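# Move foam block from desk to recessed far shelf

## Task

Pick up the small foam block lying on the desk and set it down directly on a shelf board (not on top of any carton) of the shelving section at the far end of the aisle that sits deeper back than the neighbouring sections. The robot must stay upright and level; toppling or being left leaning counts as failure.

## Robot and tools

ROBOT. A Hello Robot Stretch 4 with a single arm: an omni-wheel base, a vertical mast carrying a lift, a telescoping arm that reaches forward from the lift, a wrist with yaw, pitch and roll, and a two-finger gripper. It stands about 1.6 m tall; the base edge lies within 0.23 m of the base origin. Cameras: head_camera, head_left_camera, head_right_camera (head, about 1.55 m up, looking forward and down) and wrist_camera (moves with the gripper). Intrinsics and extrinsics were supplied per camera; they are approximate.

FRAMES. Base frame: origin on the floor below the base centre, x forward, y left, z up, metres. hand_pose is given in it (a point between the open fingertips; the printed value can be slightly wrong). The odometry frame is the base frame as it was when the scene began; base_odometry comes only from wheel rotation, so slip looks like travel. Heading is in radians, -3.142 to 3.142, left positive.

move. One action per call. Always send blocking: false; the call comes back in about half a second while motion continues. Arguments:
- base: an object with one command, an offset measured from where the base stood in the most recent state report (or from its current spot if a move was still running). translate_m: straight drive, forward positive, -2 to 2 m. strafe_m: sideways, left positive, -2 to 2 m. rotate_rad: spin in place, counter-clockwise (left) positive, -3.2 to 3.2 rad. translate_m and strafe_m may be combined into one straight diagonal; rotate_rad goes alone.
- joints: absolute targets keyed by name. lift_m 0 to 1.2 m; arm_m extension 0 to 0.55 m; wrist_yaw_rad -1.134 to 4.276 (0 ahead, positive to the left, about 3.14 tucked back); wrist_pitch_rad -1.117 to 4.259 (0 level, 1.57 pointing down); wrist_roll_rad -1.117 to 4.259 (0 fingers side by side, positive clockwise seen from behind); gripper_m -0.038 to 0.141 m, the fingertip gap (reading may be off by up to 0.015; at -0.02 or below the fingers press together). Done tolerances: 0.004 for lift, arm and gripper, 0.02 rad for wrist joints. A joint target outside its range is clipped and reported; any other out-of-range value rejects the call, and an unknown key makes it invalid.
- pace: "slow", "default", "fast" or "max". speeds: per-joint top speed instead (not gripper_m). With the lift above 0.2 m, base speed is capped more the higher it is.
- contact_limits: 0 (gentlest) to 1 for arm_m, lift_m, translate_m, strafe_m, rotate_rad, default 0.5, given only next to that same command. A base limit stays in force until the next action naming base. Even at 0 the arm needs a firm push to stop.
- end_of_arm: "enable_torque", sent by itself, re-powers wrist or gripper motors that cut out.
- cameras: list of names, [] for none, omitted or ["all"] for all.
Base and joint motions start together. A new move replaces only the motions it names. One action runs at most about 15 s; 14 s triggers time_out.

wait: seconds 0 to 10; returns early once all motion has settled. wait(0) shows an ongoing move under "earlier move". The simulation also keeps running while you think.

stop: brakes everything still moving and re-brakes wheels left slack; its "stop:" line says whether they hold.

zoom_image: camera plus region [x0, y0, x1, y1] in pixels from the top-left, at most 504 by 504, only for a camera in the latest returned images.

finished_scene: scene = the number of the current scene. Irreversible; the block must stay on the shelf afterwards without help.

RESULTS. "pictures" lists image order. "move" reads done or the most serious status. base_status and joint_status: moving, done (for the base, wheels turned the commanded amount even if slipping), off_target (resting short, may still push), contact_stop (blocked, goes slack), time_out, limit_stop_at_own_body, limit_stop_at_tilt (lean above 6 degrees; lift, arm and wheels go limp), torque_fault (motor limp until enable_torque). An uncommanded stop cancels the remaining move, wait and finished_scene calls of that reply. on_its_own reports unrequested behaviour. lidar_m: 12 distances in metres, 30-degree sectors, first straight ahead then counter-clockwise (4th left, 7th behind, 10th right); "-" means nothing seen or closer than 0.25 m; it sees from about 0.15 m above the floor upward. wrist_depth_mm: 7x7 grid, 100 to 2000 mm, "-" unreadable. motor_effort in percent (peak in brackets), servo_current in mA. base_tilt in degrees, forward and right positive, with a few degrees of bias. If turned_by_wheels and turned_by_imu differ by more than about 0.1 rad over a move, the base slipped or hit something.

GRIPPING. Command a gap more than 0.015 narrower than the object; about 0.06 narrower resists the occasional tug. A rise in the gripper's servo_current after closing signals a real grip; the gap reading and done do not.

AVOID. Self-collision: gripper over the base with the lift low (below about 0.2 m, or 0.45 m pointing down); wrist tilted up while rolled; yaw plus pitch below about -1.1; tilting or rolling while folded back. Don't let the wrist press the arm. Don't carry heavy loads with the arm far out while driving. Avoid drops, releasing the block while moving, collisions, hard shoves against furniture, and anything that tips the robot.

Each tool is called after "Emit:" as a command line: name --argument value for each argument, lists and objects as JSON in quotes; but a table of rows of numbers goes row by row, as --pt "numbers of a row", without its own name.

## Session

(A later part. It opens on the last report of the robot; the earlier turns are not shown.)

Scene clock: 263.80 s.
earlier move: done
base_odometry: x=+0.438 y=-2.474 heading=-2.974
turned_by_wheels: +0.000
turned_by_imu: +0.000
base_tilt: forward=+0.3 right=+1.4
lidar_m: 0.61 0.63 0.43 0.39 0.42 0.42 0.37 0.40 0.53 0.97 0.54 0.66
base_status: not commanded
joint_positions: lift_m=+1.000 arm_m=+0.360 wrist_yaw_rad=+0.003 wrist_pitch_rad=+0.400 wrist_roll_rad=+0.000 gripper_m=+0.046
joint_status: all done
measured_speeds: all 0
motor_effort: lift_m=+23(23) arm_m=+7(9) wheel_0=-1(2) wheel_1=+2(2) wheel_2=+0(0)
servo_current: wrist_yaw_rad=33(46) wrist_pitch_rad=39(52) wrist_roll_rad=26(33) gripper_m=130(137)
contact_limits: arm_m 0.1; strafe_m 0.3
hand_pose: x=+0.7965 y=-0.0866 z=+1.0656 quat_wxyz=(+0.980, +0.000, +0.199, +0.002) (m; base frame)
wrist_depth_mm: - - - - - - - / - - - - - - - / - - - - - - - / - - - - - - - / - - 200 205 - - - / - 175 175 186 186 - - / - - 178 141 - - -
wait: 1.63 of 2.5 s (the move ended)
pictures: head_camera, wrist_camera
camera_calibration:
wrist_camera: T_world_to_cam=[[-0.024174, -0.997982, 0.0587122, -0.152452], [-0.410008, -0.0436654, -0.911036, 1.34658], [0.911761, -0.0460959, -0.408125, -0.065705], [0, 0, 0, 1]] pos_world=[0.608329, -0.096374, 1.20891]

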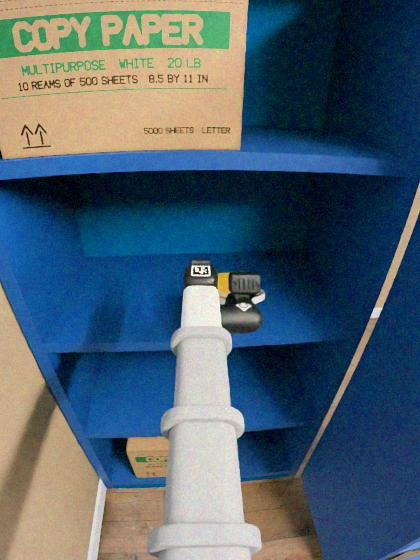

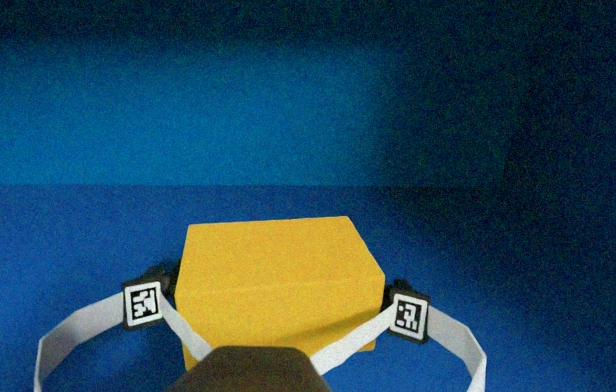

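Emit:
move --joints '{"lift_m": 0.967}' --pace "slow" --contact_limits '{"lift_m": 0.2}' --blocking false --cameras '[]'

Emit:
wait --seconds 1 --cameras '["wrist_camera"]'

Emit:
move --joints '{"lift_m": 0.961}' --pace "slow" --contact_limits '{"lift_m": 0.2}' --blocking false --cameras '[]'

Emit:
wait --seconds 1 --cameras '["wrist_camera"]'

Scene clock: 340.73 s.
move: moving
base_odometry: x=+0.438 y=-2.474 heading=-2.974
turned_by_wheels: +0.000
turned_by_imu: -0.001
base_tilt: forward=+0.2 right=+1.3
lidar_m: 0.62 0.61 0.43 0.39 0.41 0.41 0.38 0.41 0.53 0.95 0.52 0.67
base_status: not commanded
joint_positions: lift_m=+0.976 arm_m=+0.360 wrist_yaw_rad=+0.003 wrist_pitch_rad=+0.400 wrist_roll_rad=+0.000 gripper_m=+0.046
joint_status: lift_m moving
measured_speeds: translate_m=+0.000 strafe_m=+0.000 rotate_rad=+0.000 lift_m=-0.063 arm_m=+0.000 wrist_yaw_rad=+0.000 wrist_pitch_rad=+0.000 wrist_roll_rad=+0.000
motor_effort: lift_m=+12(23) arm_m=+7(7) wheel_0=-1(1) wheel_1=+2(2) wheel_2=+0(0)
servo_current: wrist_yaw_rad=39(46) wrist_pitch_rad=52(52) wrist_roll_rad=26(33) gripper_m=130(130)
contact_limits: arm_m 0.1; lift_m 0.2; strafe_m 0.3
hand_pose: x=+0.7965 y=-0.0866 z=+1.0423 quat_wxyz=(+0.980, +0.000, +0.199, +0.002) (m; base frame)
wrist_depth_mm: - - - - - - - / - - - - - - - / - - - - - - - / - - - - - - - / - - 199 205 - - - / - 175 176 186 186 - - / - - 179 141 - - -
pictures: none
No camera images: "cameras" was empty.

Scene clock: 341.33 s.
earlier move: done
base_odometry: x=+0.438 y=-2.474 heading=-2.974
turned_by_wheels: +0.000
turned_by_imu: +0.000
base_tilt: forward=+0.3 right=+1.4
lidar_m: 0.62 0.61 0.43 0.39 0.41 0.41 0.40 0.42 0.54 0.98 0.53 0.66
base_status: not commanded
joint_positions: lift_m=+0.967 arm_m=+0.360 wrist_yaw_rad=+0.003 wrist_pitch_rad=+0.400 wrist_roll_rad=+0.000 gripper_m=+0.046
joint_status: all done
measured_speeds: all 0
motor_effort: lift_m=+14(23) arm_m=+7(7) wheel_0=-1(2) wheel_1=+2(2) wheel_2=+0(0)
servo_current: wrist_yaw_rad=33(46) wrist_pitch_rad=33(52) wrist_roll_rad=26(33) gripper_m=124(137)
contact_limits: arm_m 0.1; lift_m 0.2; strafe_m 0.3
hand_pose: x=+0.7965 y=-0.0866 z=+1.0333 quat_wxyz=(+0.980, +0.000, +0.199, +0.002) (m; base frame)
wrist_depth_mm: - - - - - - - / - - - - - - - / - - - - - - - / - - - - - - - / - - 200 204 - - - / - 175 176 185 186 - - / - - 179 141 - - -
wait: 0.60 of 1 s (the move ended)
pictures: wrist_camera
camera_calibration:
wrist_camera: T_world_to_cam=[[-0.0241741, -0.997982, 0.0587121, -0.150558], [-0.410008, -0.0436654, -0.911036, 1.31719], [0.911761, -0.0460959, -0.408125, -0.0788714], [0, 0, 0, 1]] pos_world=[0.608331, -0.096374, 1.17666]

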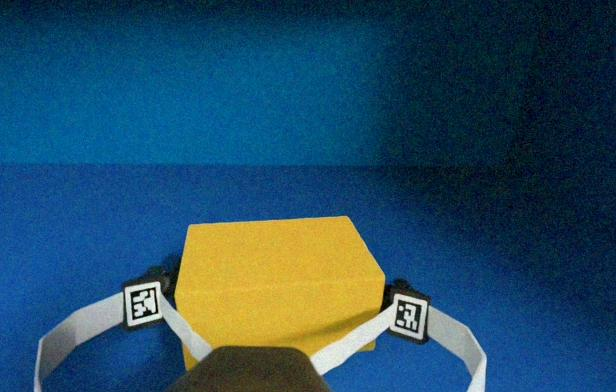

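Scene clock: 341.83 s.
move: moving
base_odometry: x=+0.438 y=-2.474 heading=-2.974
turned_by_wheels: +0.000
turned_by_imu: +0.000
base_tilt: forward=+0.3 right=+1.4
lidar_m: 0.61 0.64 0.44 0.39 0.40 0.43 0.37 0.41 0.54 0.96 0.53 0.65
base_status: not commanded
joint_positions: lift_m=+0.961 arm_m=+0.360 wrist_yaw_rad=+0.003 wrist_pitch_rad=+0.400 wrist_roll_rad=+0.000 gripper_m=+0.046
joint_status: lift_m moving
measured_speeds: all 0
motor_effort: lift_m=+14(15) arm_m=+7(7) wheel_0=-1(1) wheel_1=+2(2) wheel_2=+0(0)
servo_current: wrist_yaw_rad=39(46) wrist_pitch_rad=39(46) wrist_roll_rad=33(33) gripper_m=124(137)
contact_limits: arm_m 0.1; lift_m 0.2; strafe_m 0.3
hand_pose: x=+0.7965 y=-0.0866 z=+1.0273 quat_wxyz=(+0.980, +0.000, +0.199, +0.002) (m; base frame)
wrist_depth_mm: - - - - - - - / - - - - - - - / - - - - - - - / - - - - - - - / - - 200 206 - - - / - 174 176 186 186 - - / - - 179 141 - - -
pictures: none
No camera images: "cameras" was empty.

Scene clock: 341.97 s.
earlier move: done
base_odometry: x=+0.438 y=-2.474 heading=-2.974
turned_by_wheels: +0.000
turned_by_imu: +0.000
base_tilt: forward=+0.4 right=+1.3
lidar_m: 0.62 0.61 0.42 0.40 0.40 0.42 0.39 0.41 0.56 0.95 0.54 0.66
base_status: not commanded
joint_positions: lift_m=+0.961 arm_m=+0.360 wrist_yaw_rad=+0.003 wrist_pitch_rad=+0.400 wrist_roll_rad=+0.000 gripper_m=+0.046
joint_status: all done
measured_speeds: all 0
motor_effort: lift_m=+14(15) arm_m=+7(7) wheel_0=-1(2) wheel_1=+1(2) wheel_2=+0(0)
servo_current: wrist_yaw_rad=39(46) wrist_pitch_rad=33(46) wrist_roll_rad=26(33) gripper_m=124(137)
contact_limits: arm_m 0.1; lift_m 0.2; strafe_m 0.3
hand_pose: x=+0.7965 y=-0.0866 z=+1.0273 quat_wxyz=(+0.980, +0.000, +0.199, +0.002) (m; base frame)
wrist_depth_mm: - - - - - - - / - - - - - - - / - - - - - - - / - - - - - - - / - - 200 206 - - - / - 175 176 186 186 - - / - - 179 141 - - -
wait: 0.13 of 1 s (the move ended)
pictures: wrist_camera
camera_calibration:
wrist_camera: T_world_to_cam=[[-0.0241741, -0.997982, 0.0587123, -0.150205], [-0.410008, -0.0436655, -0.911036, 1.31172], [0.911761, -0.0460959, -0.408125, -0.0813212], [0, 0, 0, 1]] pos_world=[0.608331, -0.096374, 1.17066]

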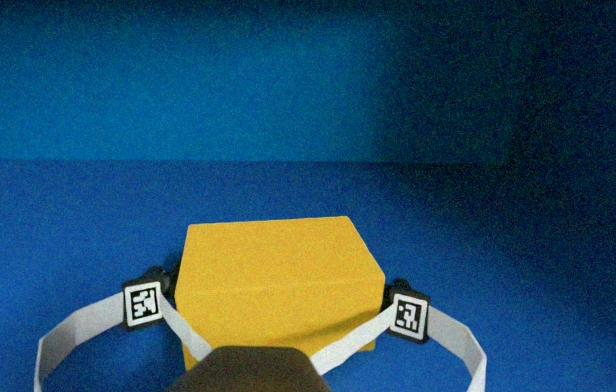

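Emit:
move --joints '{"lift_m": 0.957}' --pace "slow" --contact_limits '{"lift_m": 0.2}' --blocking false --cameras '[]'

Emit:
wait --seconds 0.5 --cameras '[]'

Emit:
move --joints '{"gripper_m": 0.115}' --blocking false --cameras '[]'

Emit:
wait --seconds 1.2 --cameras '["wrist_camera"]'

Emit:
move --joints '{"gripper_m": 0.141}' --blocking false --cameras '[]'

Emit:
wait --seconds 0.7 --cameras '[]'

Emit:
move --joints '{"arm_m": 0.1}' --blocking false --cameras '[]'

Emit:
wait --seconds 1.5 --cameras '["wrist_camera"]'

Scene clock: 350.93 s.
move: moving
base_odometry: x=+0.438 y=-2.474 heading=-2.974
turned_by_wheels: +0.000
turned_by_imu: -0.001
base_tilt: forward=+0.3 right=+1.5
lidar_m: 0.62 0.62 0.42 0.39 0.40 0.41 0.39 0.43 0.54 0.97 0.54 0.65
base_status: not commanded
joint_positions: lift_m=+0.957 arm_m=+0.360 wrist_yaw_rad=+0.003 wrist_pitch_rad=+0.400 wrist_roll_rad=+0.000 gripper_m=+0.046
joint_status: lift_m moving
measured_speeds: all 0
motor_effort: lift_m=+14(15) arm_m=+7(7) wheel_0=-1(2) wheel_1=+1(2) wheel_2=+0(0)
servo_current: wrist_yaw_rad=39(39) wrist_pitch_rad=52(52) wrist_roll_rad=33(33) gripper_m=117(130)
contact_limits: arm_m 0.1; lift_m 0.2; strafe_m 0.3
hand_pose: x=+0.7965 y=-0.0866 z=+1.0233 quat_wxyz=(+0.980, +0.000, +0.199, +0.002) (m; base frame)
wrist_depth_mm: - - - - - - - / - - - - - - - / - - - - - - - / - - - - - - - / - - 200 205 - - - / - 174 176 186 186 - - / - - 179 140 - - -
pictures: none
No camera images: "cameras" was empty.

Scene clock: 351.00 s.
earlier move: done
base_odometry: x=+0.438 y=-2.474 heading=-2.974
turned_by_wheels: +0.000
turned_by_imu: +0.000
base_tilt: forward=+0.5 right=+1.3
lidar_m: 0.63 0.61 0.41 0.41 0.42 0.40 0.38 0.40 0.55 0.97 0.54 0.67
base_status: not commanded
joint_positions: lift_m=+0.957 arm_m=+0.360 wrist_yaw_rad=+0.003 wrist_pitch_rad=+0.400 wrist_roll_rad=+0.000 gripper_m=+0.046
joint_status: all done
measured_speeds: all 0
motor_effort: lift_m=+14(15) arm_m=+7(7) wheel_0=-1(2) wheel_1=+2(2) wheel_2=+0(0)
servo_current: wrist_yaw_rad=26(39) wrist_pitch_rad=52(52) wrist_roll_rad=26(33) gripper_m=124(130)
contact_limits: arm_m 0.1; lift_m 0.2; strafe_m 0.3
hand_pose: x=+0.7965 y=-0.0866 z=+1.0233 quat_wxyz=(+0.980, +0.000, +0.199, +0.002) (m; base frame)
wrist_depth_mm: - - - - - - - / - - - - - - - / - - - - - - - / - - - - - - - / - - 200 204 - - - / - 175 176 186 186 - - / - - 179 141 - - -
wait: 0.07 of 0.5 s (the move ended)
pictures: none
No camera images: "cameras" was empty.

Scene clock: 351.50 s.
move: moving
base_odometry: x=+0.438 y=-2.474 heading=-2.974
turned_by_wheels: +0.000
turned_by_imu: +0.000
base_tilt: forward=+0.3 right=+1.3
lidar_m: 0.62 0.61 0.42 0.39 0.41 0.41 0.37 0.41 0.54 0.95 0.52 0.67
base_status: not commanded
joint_positions: lift_m=+0.957 arm_m=+0.360 wrist_yaw_rad=+0.003 wrist_pitch_rad=+0.400 wrist_roll_rad=+0.000 gripper_m=+0.066
joint_status: gripper_m moving
measured_speeds: all 0
motor_effort: lift_m=+14(14) arm_m=+7(7) wheel_0=-2(2) wheel_1=+2(2) wheel_2=+0(0)
servo_current: wrist_yaw_rad=39(46) wrist_pitch_rad=52(52) wrist_roll_rad=33(33) gripper_m=72(91)
contact_limits: arm_m 0.1; lift_m 0.2; strafe_m 0.3
hand_pose: x=+0.7965 y=-0.0866 z=+1.0233 quat_wxyz=(+0.980, +0.000, +0.199, +0.002) (m; base frame)
wrist_depth_mm: - - - - - - - / - - - - - - - / - - - - - - - / - - - - - - - / - - 205 207 - - - / - 178 180 190 189 - - / - - - 141 - - -
pictures: none
No camera images: "cameras" was empty.

Scene clock: 352.57 s.
earlier move: done
base_odometry: x=+0.438 y=-2.474 heading=-2.974
turned_by_wheels: +0.000
turned_by_imu: +0.000
base_tilt: forward=+0.2 right=+1.4
lidar_m: 0.62 0.61 0.43 0.39 0.41 0.42 0.39 0.40 0.54 0.96 0.55 0.67
base_status: not commanded
joint_positions: lift_m=+0.957 arm_m=+0.360 wrist_yaw_rad=+0.003 wrist_pitch_rad=+0.400 wrist_roll_rad=+0.000 gripper_m=+0.115
joint_status: all done
measured_speeds: all 0
motor_effort: lift_m=+14(14) arm_m=+7(7) wheel_0=-1(2) wheel_1=+2(2) wheel_2=+0(0)
servo_current: wrist_yaw_rad=39(46) wrist_pitch_rad=39(52) wrist_roll_rad=33(33) gripper_m=46(91)
contact_limits: arm_m 0.1; lift_m 0.2; strafe_m 0.3
hand_pose: x=+0.7965 y=-0.0866 z=+1.0233 quat_wxyz=(+0.980, +0.000, +0.199, +0.002) (m; base frame)
wrist_depth_mm: - - - - - - - / - - - - - - - / - - - - - - - / - - - - - - - / - - 216 220 - - - / - 186 193 204 196 - - / - - - - - - -
wait: 1.07 of 1.2 s (the move ended)
pictures: wrist_camera
camera_calibration:
wrist_camera: T_world_to_cam=[[-0.024174, -0.997982, 0.0587123, -0.149971], [-0.410008, -0.0436656, -0.911036, 1.30808], [0.911761, -0.0460959, -0.408125, -0.082954], [0, 0, 0, 1]] pos_world=[0.608332, -0.096374, 1.16666]

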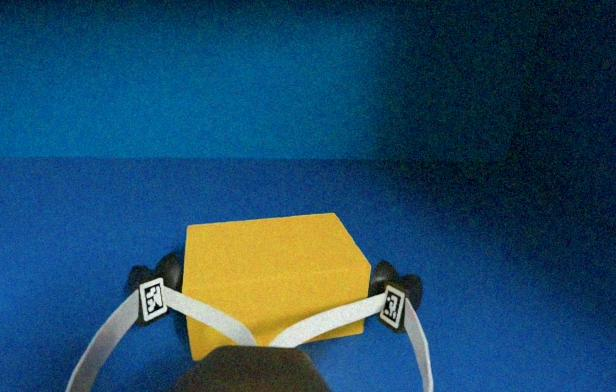

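Scene clock: 353.07 s.
move: moving
base_odometry: x=+0.438 y=-2.474 heading=-2.974
turned_by_wheels: +0.000
turned_by_imu: +0.000
base_tilt: forward=+0.3 right=+1.3
lidar_m: 0.62 0.62 0.42 0.39 0.41 0.42 0.39 0.42 0.53 0.96 0.54 0.67
base_status: not commanded
joint_positions: lift_m=+0.957 arm_m=+0.360 wrist_yaw_rad=+0.003 wrist_pitch_rad=+0.400 wrist_roll_rad=+0.000 gripper_m=+0.129
joint_status: gripper_m moving
measured_speeds: all 0
motor_effort: lift_m=+14(14) arm_m=+7(7) wheel_0=-1(2) wheel_1=+1(2) wheel_2=+0(0)
servo_current: wrist_yaw_rad=39(46) wrist_pitch_rad=52(52) wrist_roll_rad=33(33) gripper_m=85(117)
contact_limits: arm_m 0.1; lift_m 0.2; strafe_m 0.3
hand_pose: x=+0.7965 y=-0.0866 z=+1.0233 quat_wxyz=(+0.980, +0.000, +0.199, +0.002) (m; base frame)
wrist_depth_mm: - - - - - - - / - - - - - - - / - - - - - - - / - - - - - - - / - - 216 219 - - - / - 189 193 205 196 - - / - - - - - - -
pictures: none
No camera images: "cameras" was empty.

Scene clock: 353.77 s.
earlier move: done
base_odometry: x=+0.438 y=-2.474 heading=-2.974
turned_by_wheels: +0.000
turned_by_imu: +0.000
base_tilt: forward=+0.3 right=+1.5
lidar_m: 0.61 0.62 0.43 0.39 0.41 0.42 0.38 0.41 0.55 0.96 0.53 0.67
base_status: not commanded
joint_positions: lift_m=+0.957 arm_m=+0.360 wrist_yaw_rad=+0.003 wrist_pitch_rad=+0.400 wrist_roll_rad=+0.000 gripper_m=+0.141
joint_status: all done
measured_speeds: all 0
motor_effort: lift_m=+14(14) arm_m=+7(7) wheel_0=-1(2) wheel_1=+1(2) wheel_2=+0(0)
servo_current: wrist_yaw_rad=46(46) wrist_pitch_rad=39(52) wrist_roll_rad=26(33) gripper_m=39(117)
contact_limits: arm_m 0.1; lift_m 0.2; strafe_m 0.3
hand_pose: x=+0.7965 y=-0.0866 z=+1.0233 quat_wxyz=(+0.980, +0.000, +0.199, +0.002) (m; base frame)
wrist_depth_mm: - - - - - - - / - - - - - - - / - - - - - - - / - - - - - - - / - - 215 220 - - - / - 186 194 206 197 - - / - - 201 - - - -
wait: 0.70 s; at rest by 0.67 s
pictures: none
No camera images: "cameras" was empty.

Scene clock: 354.27 s.
move: moving
base_odometry: x=+0.438 y=-2.474 heading=-2.974
turned_by_wheels: +0.000
turned_by_imu: +0.000
base_tilt: forward=+0.4 right=+1.4
lidar_m: 0.62 0.63 0.41 0.39 0.41 0.41 0.38 0.41 0.52 0.93 0.52 0.67
base_status: not commanded
joint_positions: lift_m=+0.957 arm_m=+0.308 wrist_yaw_rad=+0.003 wrist_pitch_rad=+0.400 wrist_roll_rad=+0.000 gripper_m=+0.141
joint_status: arm_m moving
measured_speeds: translate_m=+0.000 strafe_m=+0.000 rotate_rad=+0.000 lift_m=+0.000 arm_m=-0.198 wrist_yaw_rad=+0.000 wrist_pitch_rad=+0.000 wrist_roll_rad=+0.000
motor_effort: lift_m=+14(14) arm_m=-7(11) wheel_0=-1(2) wheel_1=+1(2) wheel_2=+0(0)
servo_current: wrist_yaw_rad=33(46) wrist_pitch_rad=39(52) wrist_roll_rad=26(33) gripper_m=39(46)
contact_limits: lift_m 0.2; strafe_m 0.3
hand_pose: x=+0.7446 y=-0.0866 z=+1.0233 quat_wxyz=(+0.980, +0.000, +0.199, +0.002) (m; base frame)
wrist_depth_mm: - - - - - - - / - - - - - - - / - - - - - - - / - - 271 273 - - - / - - 238 251 - - - / - 185 249 178 195 - - / - - - - - - -
pictures: none
No camera images: "cameras" was empty.

Scene clock: 355.67 s.
earlier move: done
base_odometry: x=+0.438 y=-2.474 heading=-2.974
turned_by_wheels: +0.000
turned_by_imu: +0.000
base_tilt: forward=+0.3 right=+1.5
lidar_m: 0.62 0.64 0.43 0.38 0.41 0.43 0.39 0.41 0.54 0.95 0.52 0.66
base_status: not commanded
joint_positions: lift_m=+0.957 arm_m=+0.100 wrist_yaw_rad=+0.003 wrist_pitch_rad=+0.400 wrist_roll_rad=+0.000 gripper_m=+0.141
joint_status: all done
measured_speeds: all 0
motor_effort: lift_m=+14(14) arm_m=-7(11) wheel_0=-1(2) wheel_1=+1(2) wheel_2=+0(0)
servo_current: wrist_yaw_rad=33(46) wrist_pitch_rad=39(52) wrist_roll_rad=33(33) gripper_m=39(52)
contact_limits: lift_m 0.2; strafe_m 0.3
hand_pose: x=+0.5370 y=-0.0866 z=+1.0233 quat_wxyz=(+0.980, +0.000, +0.199, +0.002) (m; base frame)
wrist_depth_mm: - - - - - - - / 707 - - - - - - / - - - - - - - / - - - - - - - / - - - - - - - / - 187 - - 195 - - / - - - - - - -
wait: 1.40 of 1.5 s (the move ended)
pictures: wrist_camera
camera_calibration:
wrist_camera: T_world_to_cam=[[-0.0241784, -0.997982, 0.0587125, -0.156243], [-0.410008, -0.043664, -0.911036, 1.20168], [0.911761, -0.0461001, -0.408125, 0.153654], [0, 0, 0, 1]] pos_world=[0.348825, -0.0963743, 1.16666]

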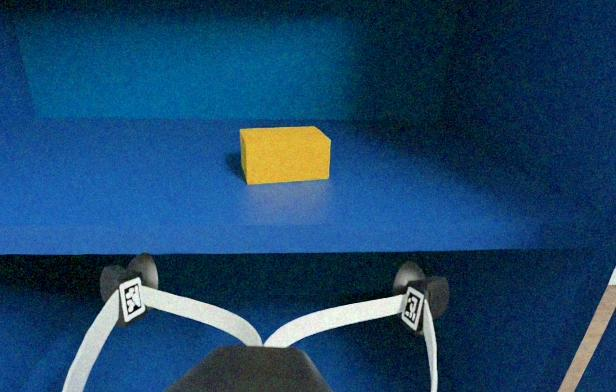

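Emit:
finished_scene --scene 2

The scene is finished: the task was done.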